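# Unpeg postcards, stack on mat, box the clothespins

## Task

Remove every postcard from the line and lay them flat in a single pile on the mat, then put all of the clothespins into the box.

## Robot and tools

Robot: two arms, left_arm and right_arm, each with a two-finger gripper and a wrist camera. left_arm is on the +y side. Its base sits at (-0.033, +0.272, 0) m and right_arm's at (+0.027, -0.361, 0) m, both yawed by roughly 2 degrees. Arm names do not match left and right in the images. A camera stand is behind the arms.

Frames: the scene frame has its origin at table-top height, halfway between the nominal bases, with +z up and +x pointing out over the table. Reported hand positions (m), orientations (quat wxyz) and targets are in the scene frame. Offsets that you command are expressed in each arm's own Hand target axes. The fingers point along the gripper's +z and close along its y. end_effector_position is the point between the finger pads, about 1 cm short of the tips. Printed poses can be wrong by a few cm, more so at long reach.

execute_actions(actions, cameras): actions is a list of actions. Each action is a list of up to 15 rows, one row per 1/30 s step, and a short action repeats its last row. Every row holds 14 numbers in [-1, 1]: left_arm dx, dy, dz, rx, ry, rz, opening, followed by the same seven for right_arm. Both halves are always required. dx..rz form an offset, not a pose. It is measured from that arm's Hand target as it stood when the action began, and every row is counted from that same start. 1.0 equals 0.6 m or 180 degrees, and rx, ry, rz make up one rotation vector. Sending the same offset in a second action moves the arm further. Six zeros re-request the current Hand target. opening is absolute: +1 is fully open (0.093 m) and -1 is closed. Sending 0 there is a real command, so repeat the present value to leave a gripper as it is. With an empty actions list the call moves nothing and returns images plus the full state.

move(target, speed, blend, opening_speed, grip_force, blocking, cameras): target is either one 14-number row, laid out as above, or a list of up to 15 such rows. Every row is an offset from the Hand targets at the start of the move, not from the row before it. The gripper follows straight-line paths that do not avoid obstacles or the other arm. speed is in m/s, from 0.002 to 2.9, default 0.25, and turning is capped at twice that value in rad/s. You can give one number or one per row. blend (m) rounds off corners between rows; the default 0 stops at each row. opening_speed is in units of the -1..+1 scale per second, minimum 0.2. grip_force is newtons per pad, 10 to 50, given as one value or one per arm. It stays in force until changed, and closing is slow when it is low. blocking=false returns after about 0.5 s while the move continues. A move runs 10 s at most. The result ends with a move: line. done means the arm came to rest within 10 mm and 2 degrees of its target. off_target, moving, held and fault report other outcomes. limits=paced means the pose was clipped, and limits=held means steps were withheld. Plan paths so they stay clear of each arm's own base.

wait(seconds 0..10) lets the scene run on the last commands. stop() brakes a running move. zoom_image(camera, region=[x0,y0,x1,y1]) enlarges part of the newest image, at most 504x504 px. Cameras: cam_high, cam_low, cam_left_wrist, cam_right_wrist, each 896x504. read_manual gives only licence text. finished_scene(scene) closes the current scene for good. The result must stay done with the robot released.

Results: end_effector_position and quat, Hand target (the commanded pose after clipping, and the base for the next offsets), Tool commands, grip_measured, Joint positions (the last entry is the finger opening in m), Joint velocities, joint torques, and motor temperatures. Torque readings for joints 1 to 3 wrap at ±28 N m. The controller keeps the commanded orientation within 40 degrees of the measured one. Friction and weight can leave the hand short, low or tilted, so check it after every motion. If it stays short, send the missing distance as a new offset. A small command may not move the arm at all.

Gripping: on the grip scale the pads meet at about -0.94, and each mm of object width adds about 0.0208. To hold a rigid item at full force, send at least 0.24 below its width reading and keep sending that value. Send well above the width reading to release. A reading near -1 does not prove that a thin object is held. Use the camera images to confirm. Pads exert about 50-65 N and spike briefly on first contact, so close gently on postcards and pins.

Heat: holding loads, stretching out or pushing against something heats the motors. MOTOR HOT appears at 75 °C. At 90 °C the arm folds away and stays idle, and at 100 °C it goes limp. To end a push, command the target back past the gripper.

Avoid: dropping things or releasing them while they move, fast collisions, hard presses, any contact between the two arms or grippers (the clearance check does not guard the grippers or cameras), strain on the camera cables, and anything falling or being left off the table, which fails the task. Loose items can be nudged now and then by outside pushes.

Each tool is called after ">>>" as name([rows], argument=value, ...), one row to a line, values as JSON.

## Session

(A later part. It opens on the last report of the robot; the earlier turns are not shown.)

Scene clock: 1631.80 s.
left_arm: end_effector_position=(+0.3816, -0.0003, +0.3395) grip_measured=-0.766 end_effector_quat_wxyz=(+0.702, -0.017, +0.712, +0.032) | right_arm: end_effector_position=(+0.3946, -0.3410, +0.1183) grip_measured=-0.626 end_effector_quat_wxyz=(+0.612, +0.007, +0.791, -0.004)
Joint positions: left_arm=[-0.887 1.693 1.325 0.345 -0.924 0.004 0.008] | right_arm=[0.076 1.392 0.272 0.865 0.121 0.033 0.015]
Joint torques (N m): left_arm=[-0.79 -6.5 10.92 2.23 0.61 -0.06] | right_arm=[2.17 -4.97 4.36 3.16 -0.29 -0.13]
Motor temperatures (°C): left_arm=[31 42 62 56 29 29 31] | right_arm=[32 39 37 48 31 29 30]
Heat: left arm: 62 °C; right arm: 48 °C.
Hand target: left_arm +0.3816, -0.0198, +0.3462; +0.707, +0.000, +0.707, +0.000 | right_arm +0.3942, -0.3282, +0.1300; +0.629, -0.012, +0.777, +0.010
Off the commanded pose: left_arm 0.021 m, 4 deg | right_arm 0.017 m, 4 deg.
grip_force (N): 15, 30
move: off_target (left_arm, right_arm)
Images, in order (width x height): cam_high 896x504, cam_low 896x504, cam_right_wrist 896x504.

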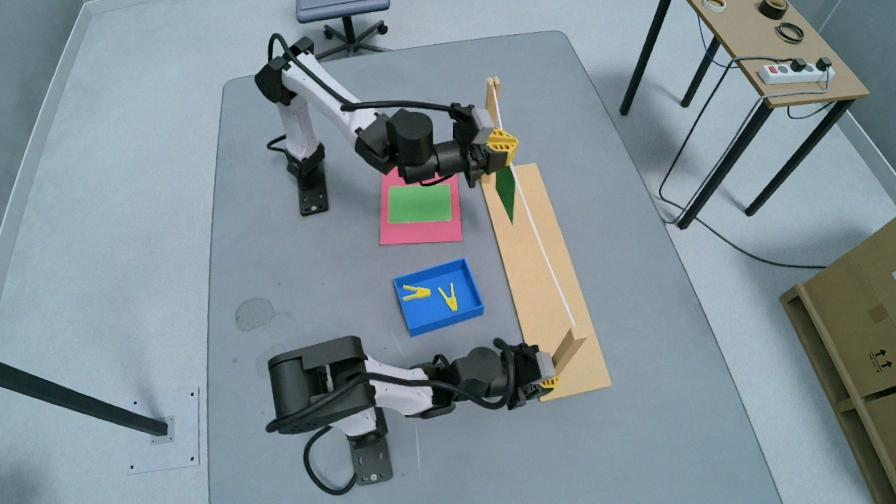

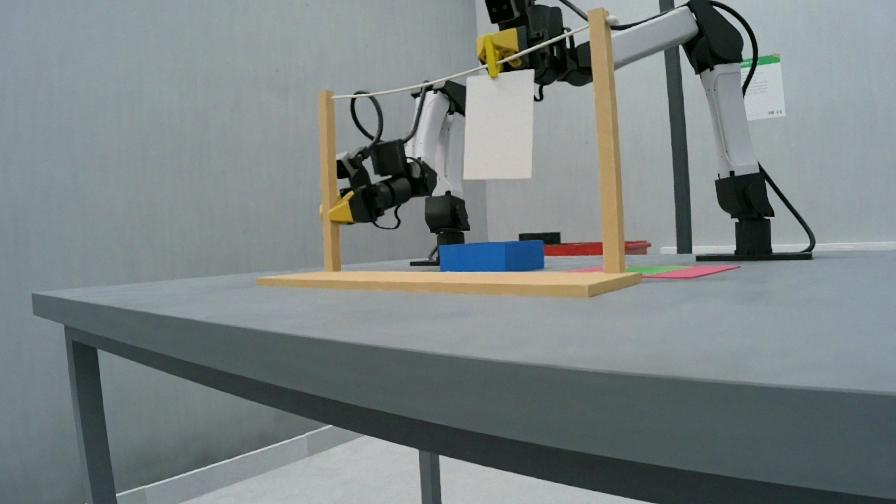

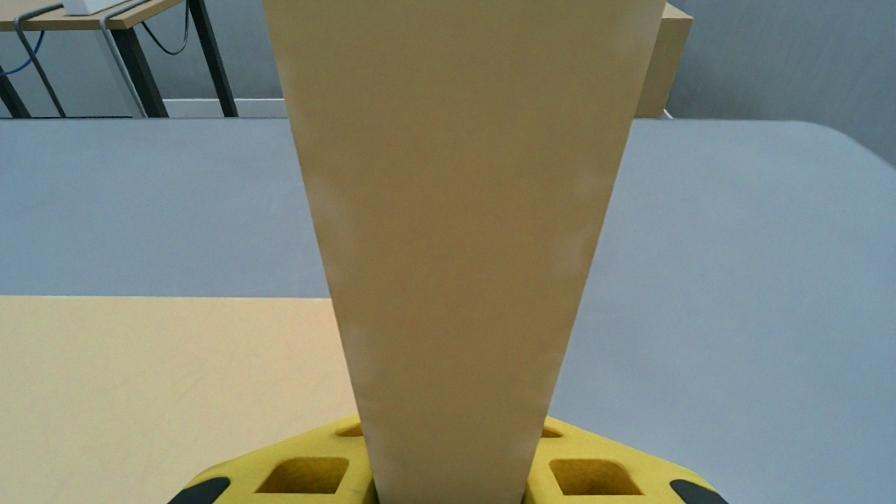

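>>> move(target=[0, 0, 0, 0, 0, 0, -0.9, -0.0009, 0.1333, 0.004, -0.0082, 0, -0.0017, -0.75], speed=0.03, cameras=["cam_high", "cam_low", "cam_right_wrist"])

Scene clock: 1658.50 s.
left_arm: end_effector_position=(+0.3816, -0.0002, +0.3395) grip_measured=-0.766 end_effector_quat_wxyz=(+0.702, -0.017, +0.712, +0.033) | right_arm: end_effector_position=(+0.3868, -0.2763, +0.1178) grip_measured=-0.626 end_effector_quat_wxyz=(+0.616, +0.020, +0.787, -0.015)
Joint positions: left_arm=[-0.887 1.693 1.325 0.345 -0.925 0.005 0.008] | right_arm=[0.408 1.453 0.313 0.866 0.476 0.129 0.015]
Joint torques (N m): left_arm=[-1.14 -6.46 11.19 2.18 0.56 -0.09] | right_arm=[2.93 -3.07 7.2 2.95 -0.78 -0.44]
Motor temperatures (°C): left_arm=[31 42 63 56 29 29 31] | right_arm=[32 40 36 49 31 29 30]
Heat: left arm: 63 °C; right arm: 49 °C.
Hand target: left_arm +0.3816, -0.0198, +0.3462; +0.707, +0.000, +0.707, +0.001 | right_arm +0.3942, -0.2482, +0.1300; +0.629, -0.022, +0.777, +0.018
Off the commanded pose: left_arm 0.021 m, 4 deg | right_arm 0.032 m, 6 deg.
grip_force (N): 15, 30
move: off_target (left_arm, right_arm)
Images, in order (width x height): cam_high 896x504, cam_low 896x504, cam_right_wrist 896x504.

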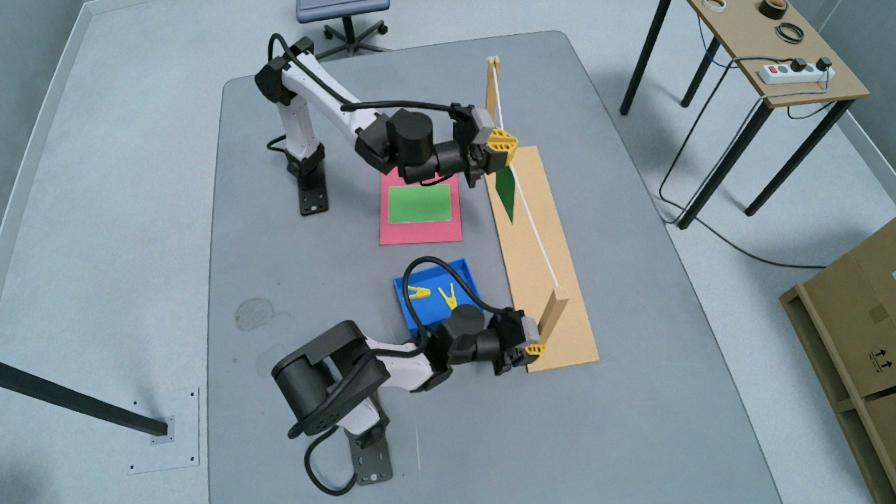

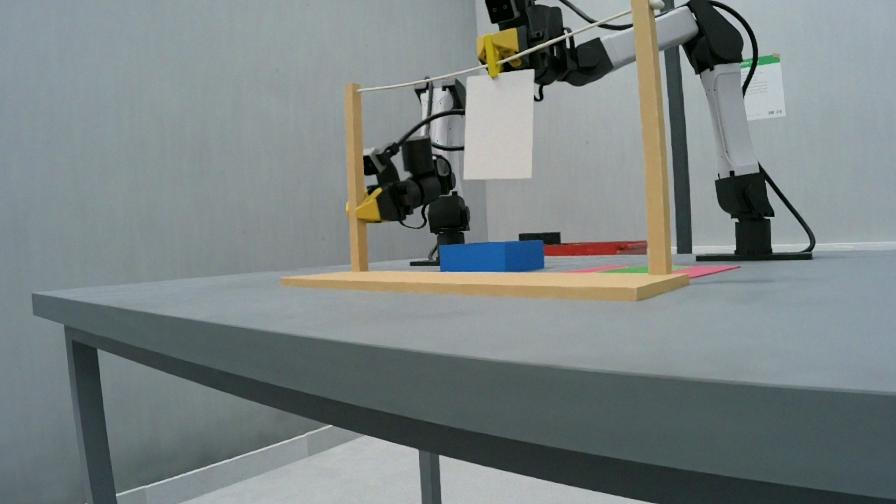

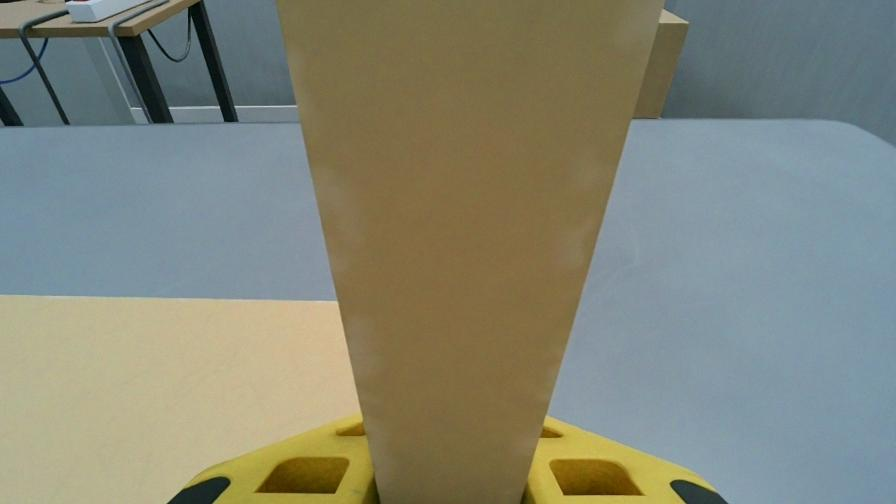

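>>> move(target=[0, 0, 0, 0, 0, 0, -0.9, -0.0007, 0.055, 0.002, -0.01, 0, -0.002, -0.75], speed=0.03, cameras=["cam_high", "cam_low"])

Scene clock: 1665.63 s.
left_arm: end_effector_position=(+0.3816, -0.0001, +0.3395) grip_measured=-0.766 end_effector_quat_wxyz=(+0.702, -0.017, +0.712, +0.033) | right_arm: end_effector_position=(+0.3875, -0.2465, +0.1180) grip_measured=-0.626 end_effector_quat_wxyz=(+0.618, +0.011, +0.786, -0.008)
Joint positions: left_arm=[-0.887 1.693 1.325 0.345 -0.925 0.005 0.008] | right_arm=[0.511 1.507 0.361 0.863 0.555 0.153 0.015]
Joint torques (N m): left_arm=[-0.92 -6.35 11.11 2.23 0.67 -0.06] | right_arm=[3.03 -3.56 7.32 2.89 -0.86 -0.51]
Motor temperatures (°C): left_arm=[31 42 63 56 29 29 31] | right_arm=[32 39 37 49 31 29 30]
Heat: left arm: 63 °C; right arm: 49 °C.
Hand target: left_arm +0.3816, -0.0198, +0.3462; +0.707, +0.000, +0.707, +0.001 | right_arm +0.3936, -0.2151, +0.1302; +0.628, -0.035, +0.777, +0.028
Off the commanded pose: left_arm 0.021 m, 4 deg | right_arm 0.034 m, 7 deg.
grip_force (N): 15, 30
move: off_target (left_arm, right_arm)
Images, in order (width x height): cam_high 896x504, cam_low 896x504.

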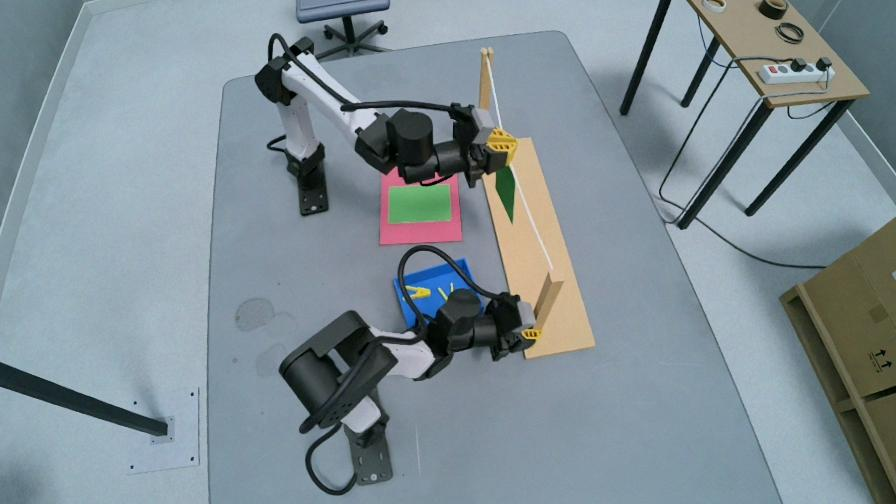

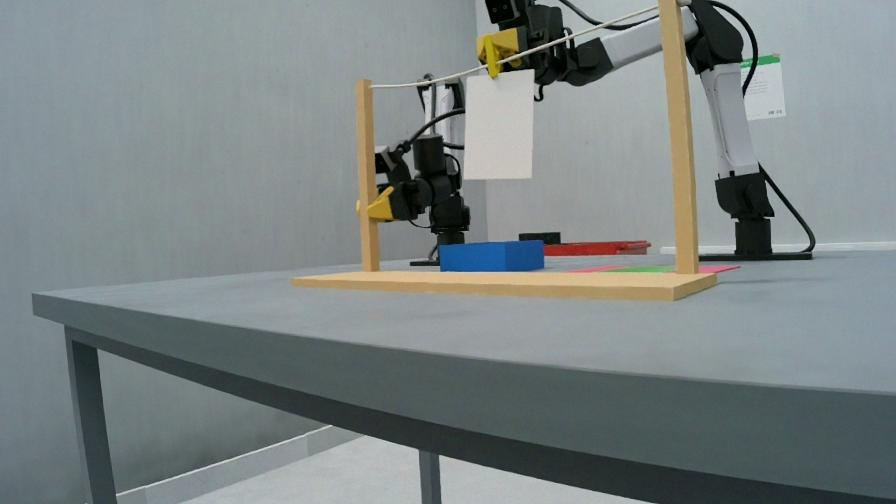

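>>> move([
  [0, 0.03, 0, 0, 0, 0, -0.9, 0.0187, -0.046, -0.0075, 0.0217, 0, 0.0046, -0.75],
  [0, 0.03, 0, 0, 0, 0, -0.3, 0.0187, -0.046, -0.0075, 0.0217, 0, 0.0046, -0.2],
  [0, 0.03, -0.12, 0, 0, 0, -0.3, 0.0187, -0.046, -0.1575, 0.0217, 0, 0.0046, -0.2],
], speed=0.06, cameras=["all"])

Scene clock: 1682.37 s.
left_arm: end_effector_position=(+0.3137, -0.0069, +0.3395) grip_measured=-0.302 end_effector_quat_wxyz=(+0.702, +0.011, +0.712, +0.007) | right_arm: end_effector_position=(+0.3032, -0.2504, +0.1382) grip_measured=-0.201 end_effector_quat_wxyz=(+0.626, -0.016, +0.780, +0.001)
Joint positions: left_arm=[-1.032 1.519 1.147 0.347 -0.995 0.005 0.031] | right_arm=[0.732 0.972 0.164 0.516 0.723 0.177 0.036]
Joint torques (N m): left_arm=[0.06 -7.87 7.36 2.14 0.02 -0.13] | right_arm=[0.29 -1.92 4.94 2.66 0.16 0.21]
Motor temperatures (°C): left_arm=[31 43 63 56 29 29 31] | right_arm=[32 39 37 49 31 29 30]
Heat: left arm: 63 °C; right arm: 49 °C.
Hand target: left_arm +0.3096, -0.0020, +0.3461; +0.707, +0.000, +0.707, +0.000 | right_arm +0.3016, -0.2511, +0.1388; +0.629, -0.008, +0.777, +0.006
Off the commanded pose: left_arm 0.009 m, 2 deg | right_arm 0.002 m, 1 deg.
grip_force (N): 15, 30
move: done; target 2's new opening was sent with left_arm's hand 0.011 m and 3 deg from that target

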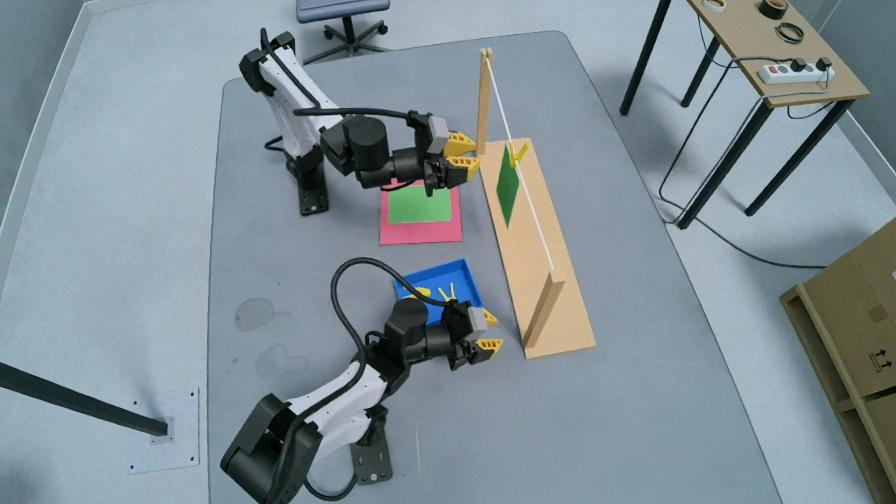

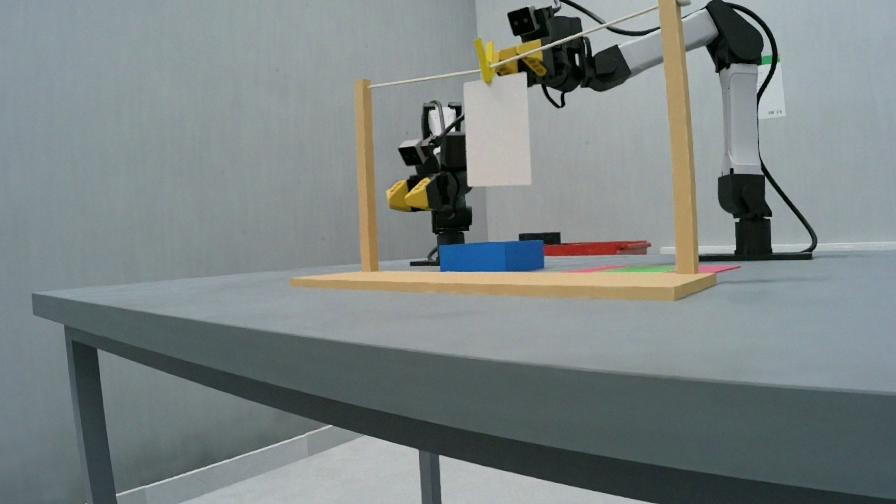

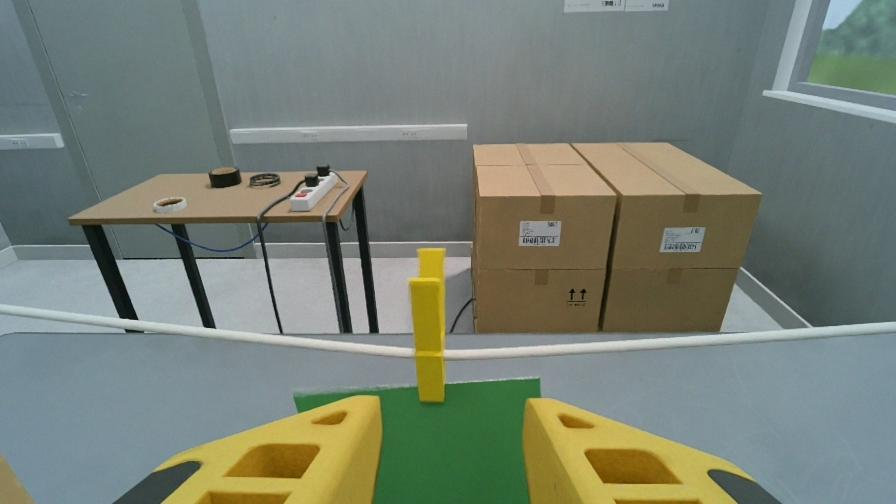

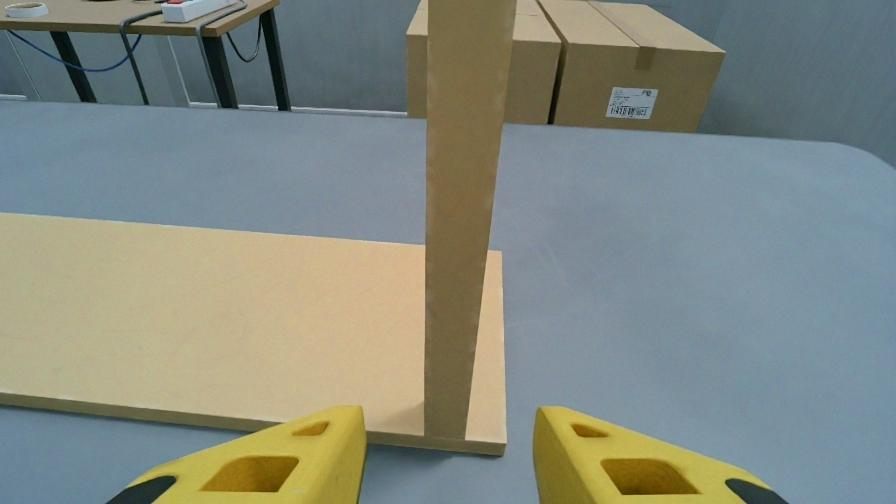

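>>> move([
  [0.11, 0.1033, -0.1167, 0.222, 0, 0, -0.1, -0.248, 0.0517, -0.1237, -0.4944, 0, -0.1052, 1],
  [0.2183, 0.2083, 0.0807, 0.4278, 0, 0, -0.1, -0.3888, 0.2017, -0.1023, -0.4944, 0, -0.1052, 1],
], speed=0.15, blend=0.03, cameras=["all"])

Scene clock: 1730.00 s.
left_arm: end_effector_position=(+0.3539, +0.1223, +0.2105) grip_measured=-0.102 end_effector_quat_wxyz=(+0.546, +0.431, +0.564, -0.446) | right_arm: end_effector_position=(+0.2920, -0.1315, +0.3706) grip_measured=+1.000 end_effector_quat_wxyz=(-0.421, +0.548, -0.553, -0.465)
Joint positions: left_arm=[0.009 1.788 0.877 0.874 1.378 0.005 0.04] | right_arm=[0.202 1.473 1.582 -0.965 -1.285 -0.781 0.093]
Joint torques (N m): left_arm=[0.62 -6.34 8.88 1.89 0.25 0.03] | right_arm=[0.35 -6.41 6.04 1.91 -0.58 -0.05]
Motor temperatures (°C): left_arm=[31 44 61 58 29 29 31] | right_arm=[32 38 38 49 31 29 30]
Heat: left arm: 61 °C; right arm: 49 °C.
Hand target: left_arm +0.3579, +0.1233, +0.2152; +0.553, +0.440, +0.554, -0.440 | right_arm +0.2880, -0.1305, +0.3799; -0.437, +0.559, -0.540, -0.453
Off the commanded pose: left_arm 0.006 m, 2 deg | right_arm 0.010 m, 3 deg.
grip_force (N): 15, 30
move: off_target (right_arm)

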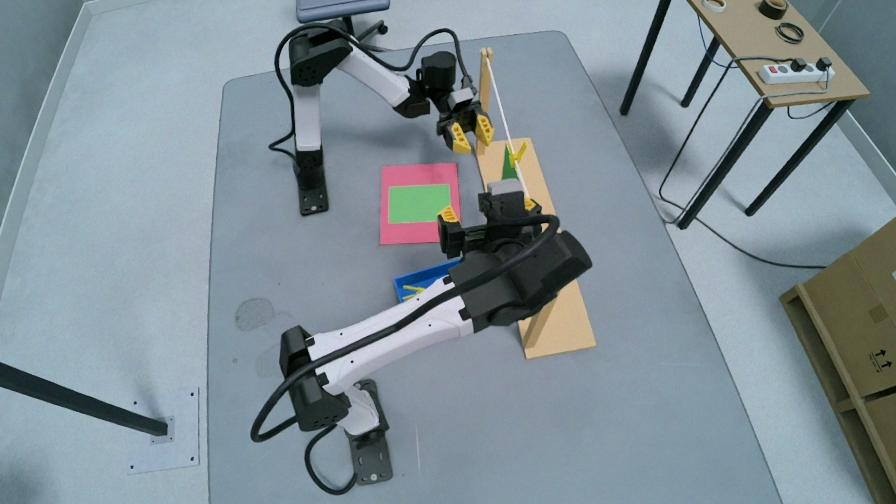

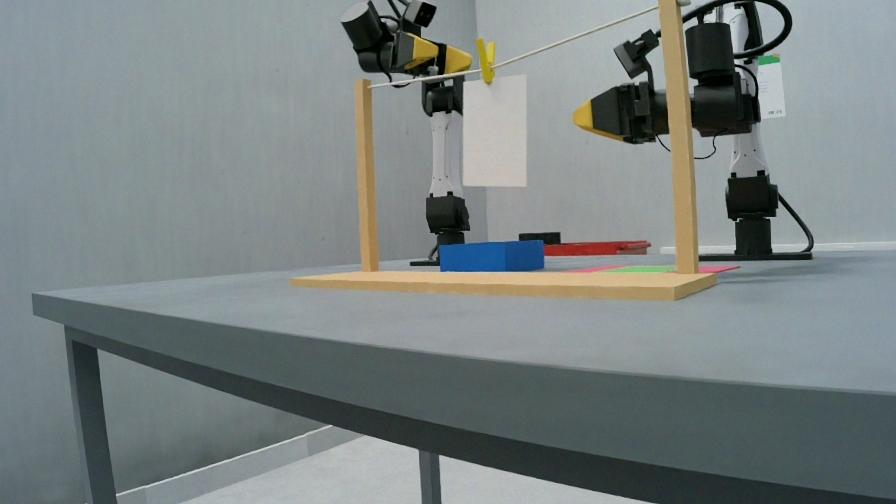

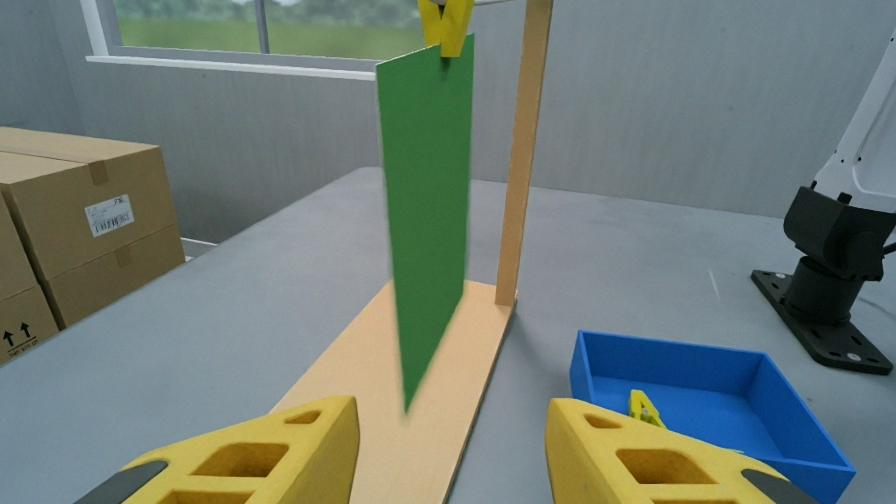

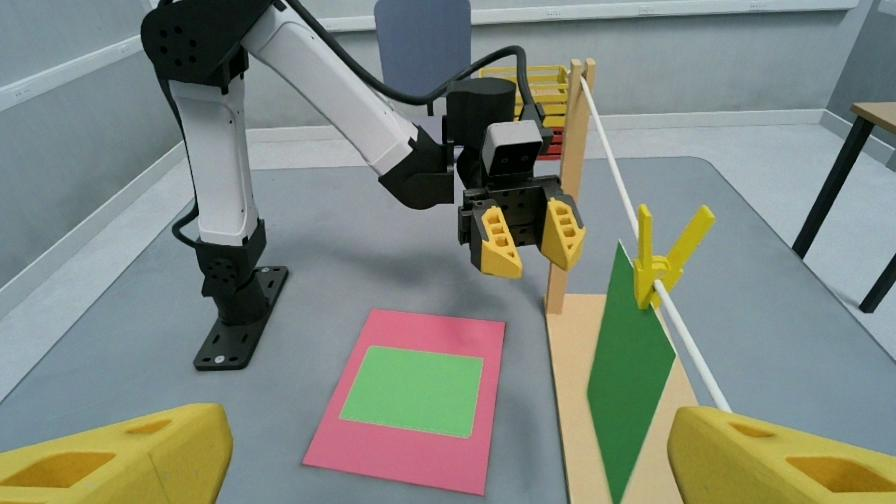

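>>> move(target=[0.0333, 0.0225, 0.03, 0, 0, 0, -0.1, 0, 0, 0, 0, 0, 0, 1], speed=0.1, cameras=["cam_left_wrist", "cam_right_wrist"])

Scene clock: 1767.60 s.
left_arm: end_effector_position=(+0.3685, +0.1098, +0.1911) grip_measured=-0.102 end_effector_quat_wxyz=(+0.544, +0.436, +0.560, -0.448) | right_arm: end_effector_position=(+0.2922, -0.1314, +0.3707) grip_measured=+1.000 end_effector_quat_wxyz=(-0.421, +0.548, -0.553, -0.465)
Joint positions: left_arm=[-0.026 1.894 0.919 0.941 1.356 0.005 0.04] | right_arm=[0.202 1.473 1.582 -0.963 -1.285 -0.78 0.093]
Joint torques (N m): left_arm=[0.09 -6.91 8.81 1.96 0.05 0] | right_arm=[0.36 -6.45 5.97 1.92 -0.58 -0.05]
Motor temperatures (°C): left_arm=[31 43 61 54 29 29 31] | right_arm=[32 41 39 46 31 29 30]
Heat: left arm: 61 °C; right arm: 46 °C.
Hand target: left_arm +0.3751, +0.1087, +0.1953; +0.553, +0.440, +0.554, -0.440 | right_arm +0.2880, -0.1305, +0.3799; -0.437, +0.559, -0.539, -0.453
Off the commanded pose: left_arm 0.008 m, 2 deg | right_arm 0.010 m, 3 deg.
grip_force (N): 15, 30
move: off_target (right_arm)
Images, in order (width x height): cam_left_wrist 896x504, cam_right_wrist 896x504.

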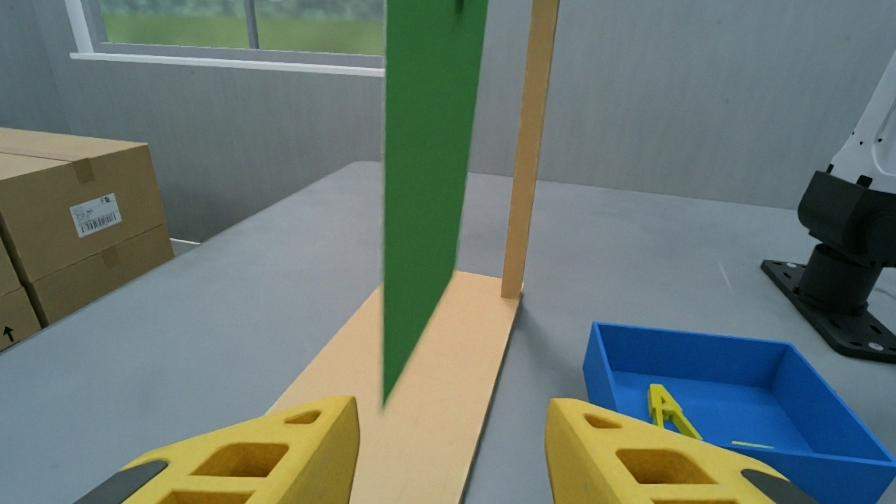

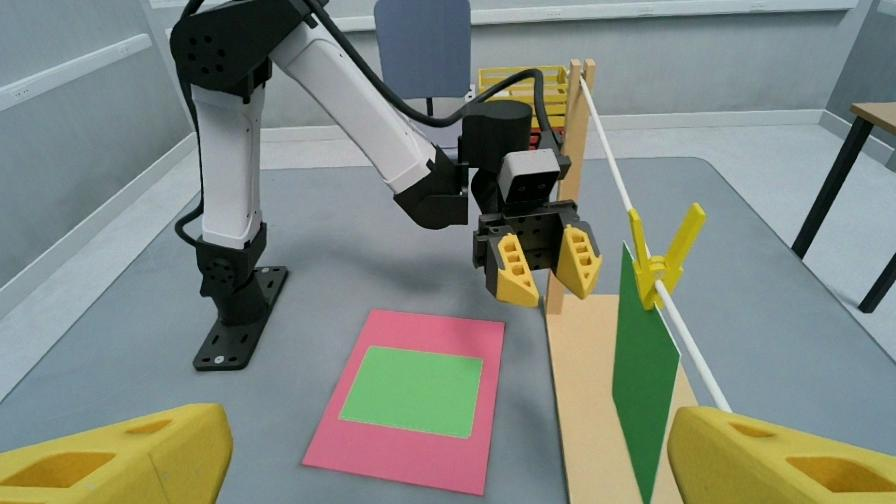

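>>> wait(seconds=3, cameras=["cam_left_wrist", "cam_right_wrist"])

>>> wait(seconds=1, cameras=["cam_left_wrist", "cam_right_wrist"])

Scene clock: 1786.37 s.
left_arm: end_effector_position=(+0.3685, +0.1098, +0.1911) grip_measured=-0.102 end_effector_quat_wxyz=(+0.544, +0.436, +0.560, -0.448) | right_arm: end_effector_position=(+0.2922, -0.1314, +0.3707) grip_measured=+1.000 end_effector_quat_wxyz=(-0.421, +0.548, -0.553, -0.465)
Joint positions: left_arm=[-0.026 1.894 0.919 0.942 1.356 0.005 0.04] | right_arm=[0.202 1.473 1.582 -0.963 -1.285 -0.78 0.093]
Joint torques (N m): left_arm=[0.23 -6.74 8.7 1.93 0.06 -0.05] | right_arm=[0.36 -6.43 5.97 1.92 -0.57 -0.05]
Motor temperatures (°C): left_arm=[31 43 62 53 29 29 31] | right_arm=[32 41 39 46 31 29 30]
Heat: left arm: 62 °C; right arm: 46 °C.
Hand target: left_arm +0.3751, +0.1087, +0.1952; +0.553, +0.440, +0.554, -0.440 | right_arm +0.2880, -0.1305, +0.3799; -0.437, +0.559, -0.539, -0.453
Tool commands: left_gripper/opening=-0.1 right_gripper/opening=+1.0
Off the commanded pose: left_arm 0.008 m, 2 deg | right_arm 0.010 m, 3 deg.
grip_force (N): 15, 30
wait: 3.00 s; at rest from the start
Images, in order (width x height): cam_left_wrist 896x504, cam_right_wrist 896x504.

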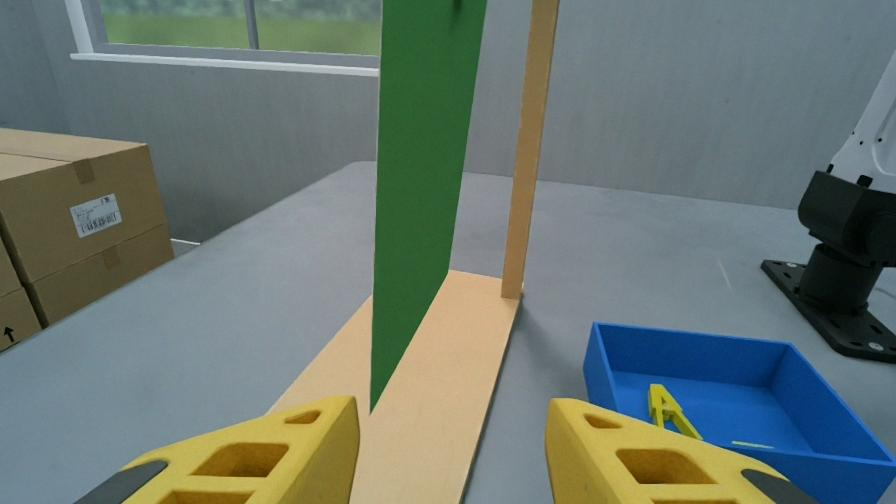

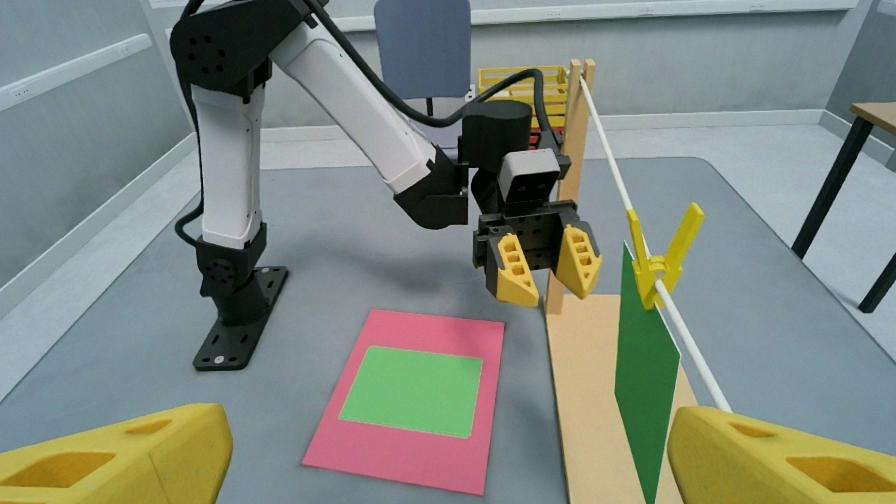

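Scene clock: 1787.37 s.
left_arm: end_effector_position=(+0.3685, +0.1098, +0.1911) grip_measured=-0.102 end_effector_quat_wxyz=(+0.544, +0.436, +0.560, -0.448) | right_arm: end_effector_position=(+0.2922, -0.1314, +0.3707) grip_measured=+1.000 end_effector_quat_wxyz=(-0.421, +0.548, -0.553, -0.465)
Joint positions: left_arm=[-0.026 1.894 0.919 0.942 1.356 0.005 0.04] | right_arm=[0.202 1.473 1.582 -0.963 -1.285 -0.78 0.093]
Joint torques (N m): left_arm=[0.05 -7.09 8.83 1.89 0.03 -0.05] | right_arm=[0.35 -6.43 5.97 1.92 -0.57 -0.05]
Motor temperatures (°C): left_arm=[31 43 62 53 29 29 31] | right_arm=[32 41 39 45 31 29 30]
Heat: left arm: 62 °C; right arm: 45 °C.
Hand target: left_arm +0.3751, +0.1087, +0.1952; +0.553, +0.440, +0.554, -0.440 | right_arm +0.2880, -0.1305, +0.3799; -0.437, +0.559, -0.539, -0.453
Tool commands: left_gripper/opening=-0.1 right_gripper/opening=+1.0
Off the commanded pose: left_arm 0.008 m, 2 deg | right_arm 0.010 m, 3 deg.
grip_force (N): 15, 30
wait: 1.00 s; at rest by 0.17 s
Images, in order (width x height): cam_left_wrist 896x504, cam_right_wrist 896x504.

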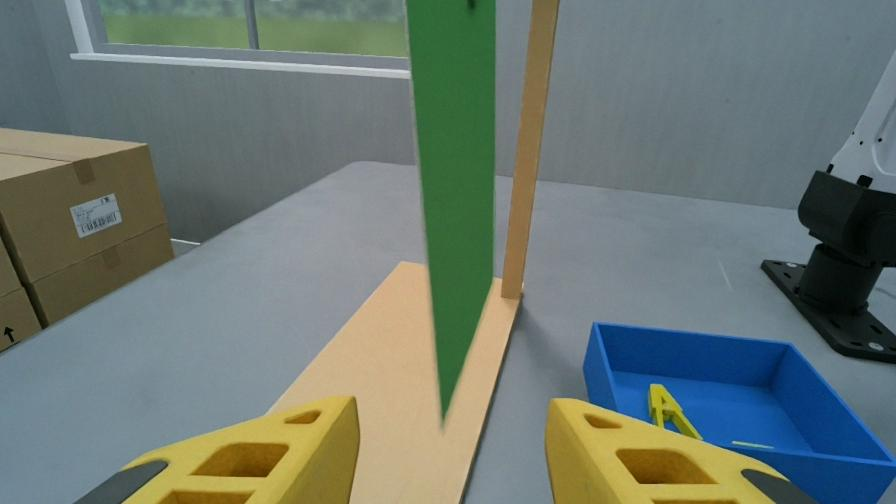

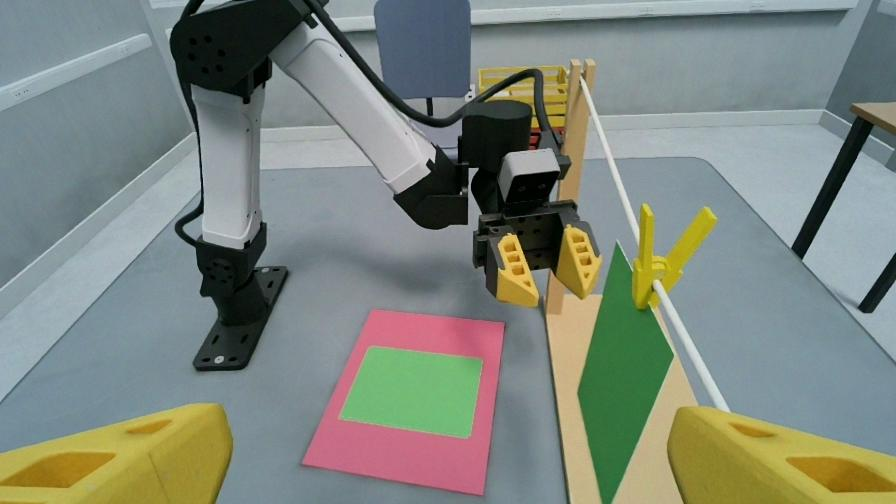

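>>> move([
  [0, 0.015, 0, 0, 0, 0, 0.31, 0, 0, 0, 0, 0, 0, 1],
  [0, 0.015, 0.1092, 0, 0, 0, 0.31, 0, 0, 0, 0, 0, 0, 1],
], speed=0.08, cameras=["cam_left_wrist", "cam_right_wrist", "cam_low", "cam_high"])

Scene clock: 1806.87 s.
left_arm: end_effector_position=(+0.3921, +0.0485, +0.1943) grip_measured=+0.308 end_effector_quat_wxyz=(+0.551, +0.443, +0.552, -0.442) | right_arm: end_effector_position=(+0.2922, -0.1314, +0.3707) grip_measured=+1.000 end_effector_quat_wxyz=(-0.421, +0.548, -0.553, -0.465)
Joint positions: left_arm=[-0.183 1.98 1.049 0.927 1.201 0.005 0.06] | right_arm=[0.202 1.473 1.582 -0.963 -1.285 -0.78 0.093]
Joint torques (N m): left_arm=[0.12 -7.95 9.02 1.83 -0.01 -0.11] | right_arm=[0.36 -6.45 5.97 1.92 -0.58 -0.05]
Motor temperatures (°C): left_arm=[31 43 62 52 29 29 31] | right_arm=[32 41 39 45 31 29 30]
Heat: left arm: 62 °C; right arm: 45 °C.
Hand target: left_arm +0.3987, +0.0469, +0.1952; +0.553, +0.440, +0.554, -0.440 | right_arm +0.2880, -0.1305, +0.3799; -0.437, +0.559, -0.539, -0.453
Off the commanded pose: left_arm 0.007 m, 1 deg | right_arm 0.010 m, 3 deg.
grip_force (N): 15, 30
move: off_target (right_arm)

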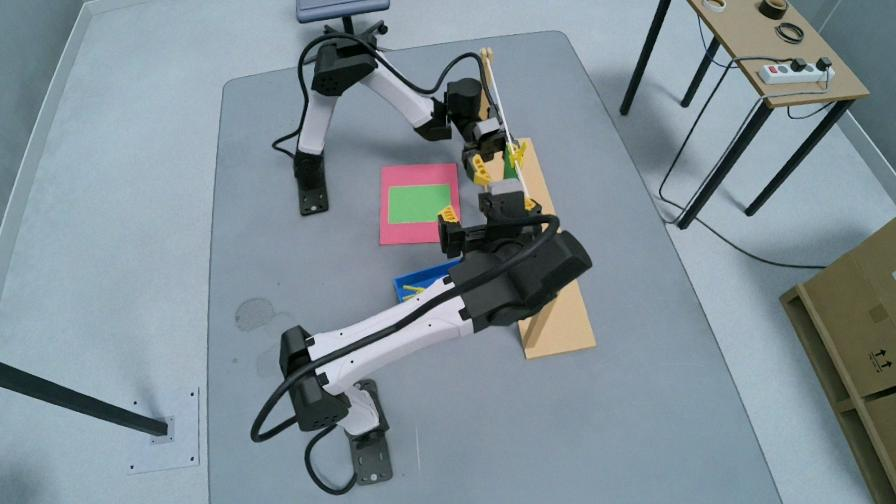

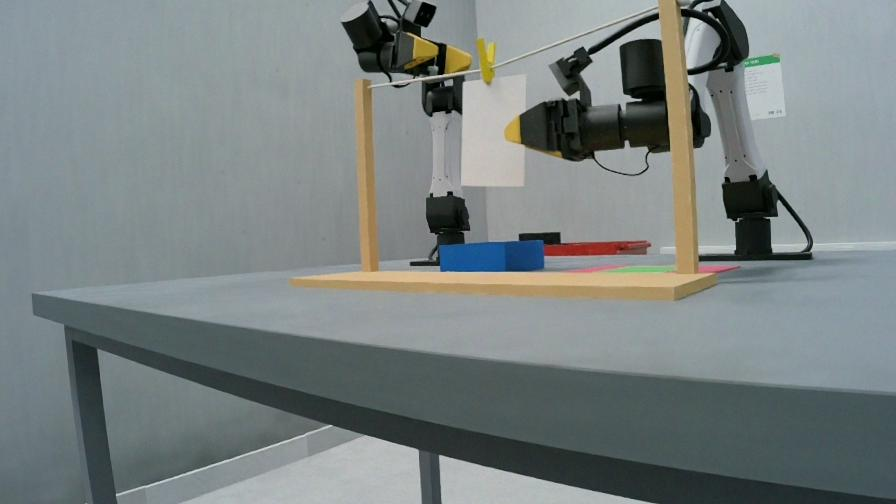

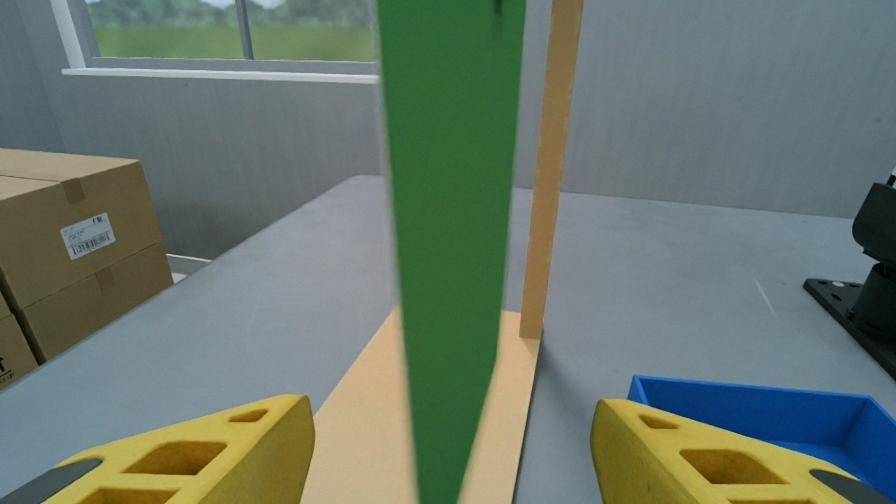

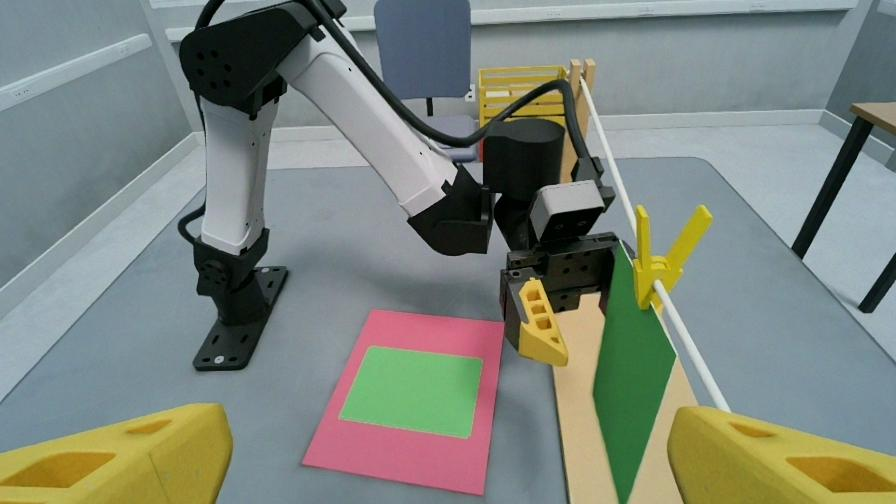

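>>> move(target=[0, 0, 0, 0, 0, 0, -1, 0, 0, 0, 0, 0, 0, 1], grip_force=[10, 30], opening_speed=0.4, cameras=["cam_left_wrist", "cam_right_wrist", "cam_low", "cam_high"])

Scene clock: 1822.73 s.
left_arm: end_effector_position=(+0.3923, +0.0485, +0.1942) grip_measured=-0.735 end_effector_quat_wxyz=(+0.551, +0.443, +0.552, -0.442) | right_arm: end_effector_position=(+0.2922, -0.1314, +0.3707) grip_measured=+1.000 end_effector_quat_wxyz=(-0.421, +0.548, -0.553, -0.465)
Joint positions: left_arm=[-0.183 1.98 1.049 0.926 1.201 0.005 0.01] | right_arm=[0.202 1.473 1.582 -0.963 -1.285 -0.78 0.093]
Joint velocities: left_arm=[-0.027 0.002 -0.002 0.022 0.022 -0.022 -0.007] | right_arm=[within noise]
Joint torques (N m): left_arm=[0.06 -7.91 9.25 1.83 0.01 -0.07] | right_arm=[0.36 -6.45 5.97 1.92 -0.57 -0.05]
Motor temperatures (°C): left_arm=[31 45 62 52 29 29 31] | right_arm=[32 41 39 44 31 29 30]
Heat: left arm: 62 °C; right arm: 44 °C.
Hand target: left_arm +0.3986, +0.0469, +0.1952; +0.553, +0.440, +0.554, -0.440 | right_arm +0.2880, -0.1305, +0.3799; -0.437, +0.559, -0.539, -0.453
Off the commanded pose: left_arm 0.007 m, 0 deg | right_arm 0.010 m, 3 deg.
grip_force (N): 10, 30
move: moving (left_arm; no rest 5 s after the path's end), off_target (right_arm)

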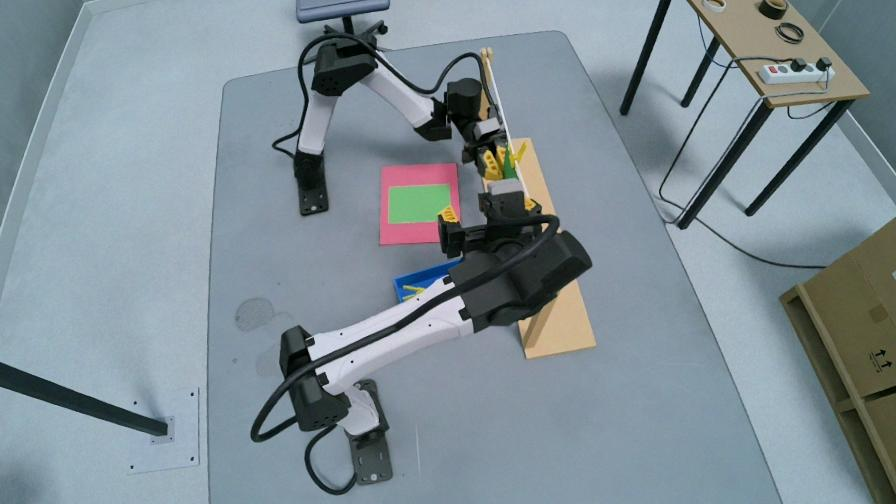

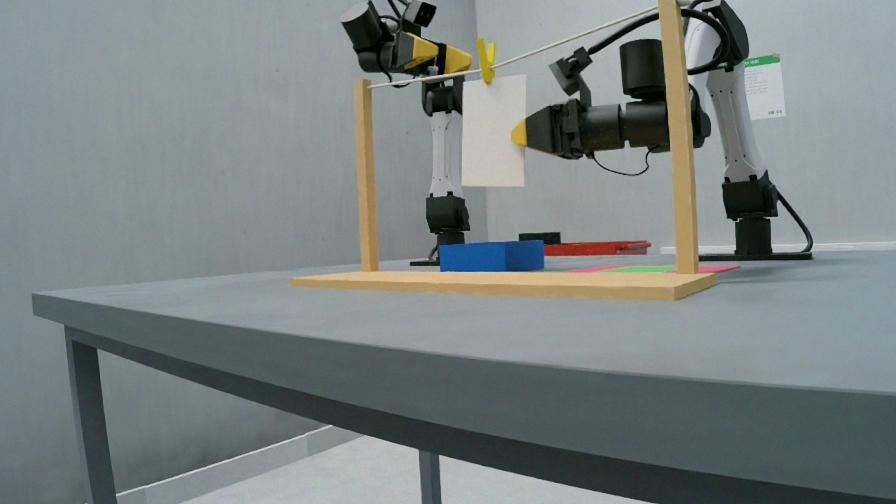

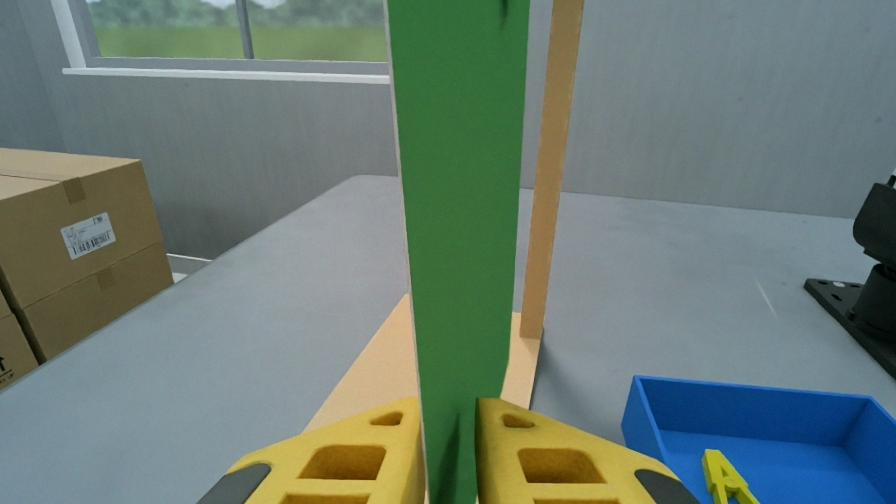

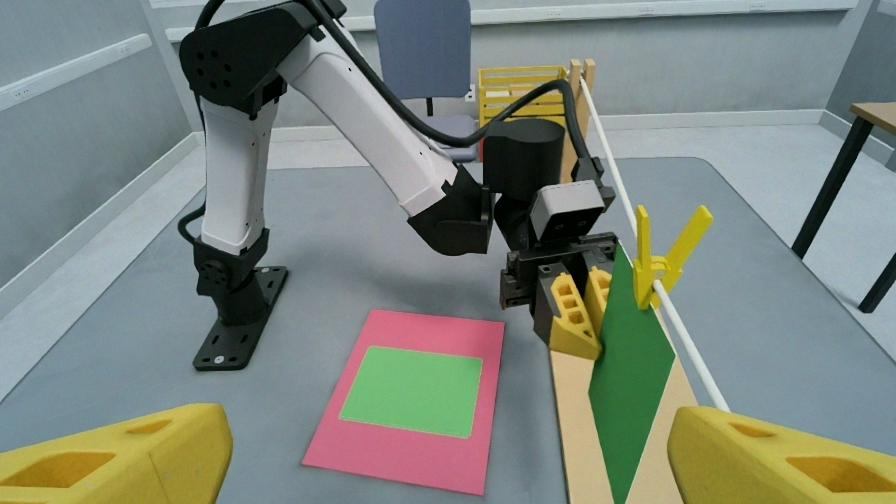

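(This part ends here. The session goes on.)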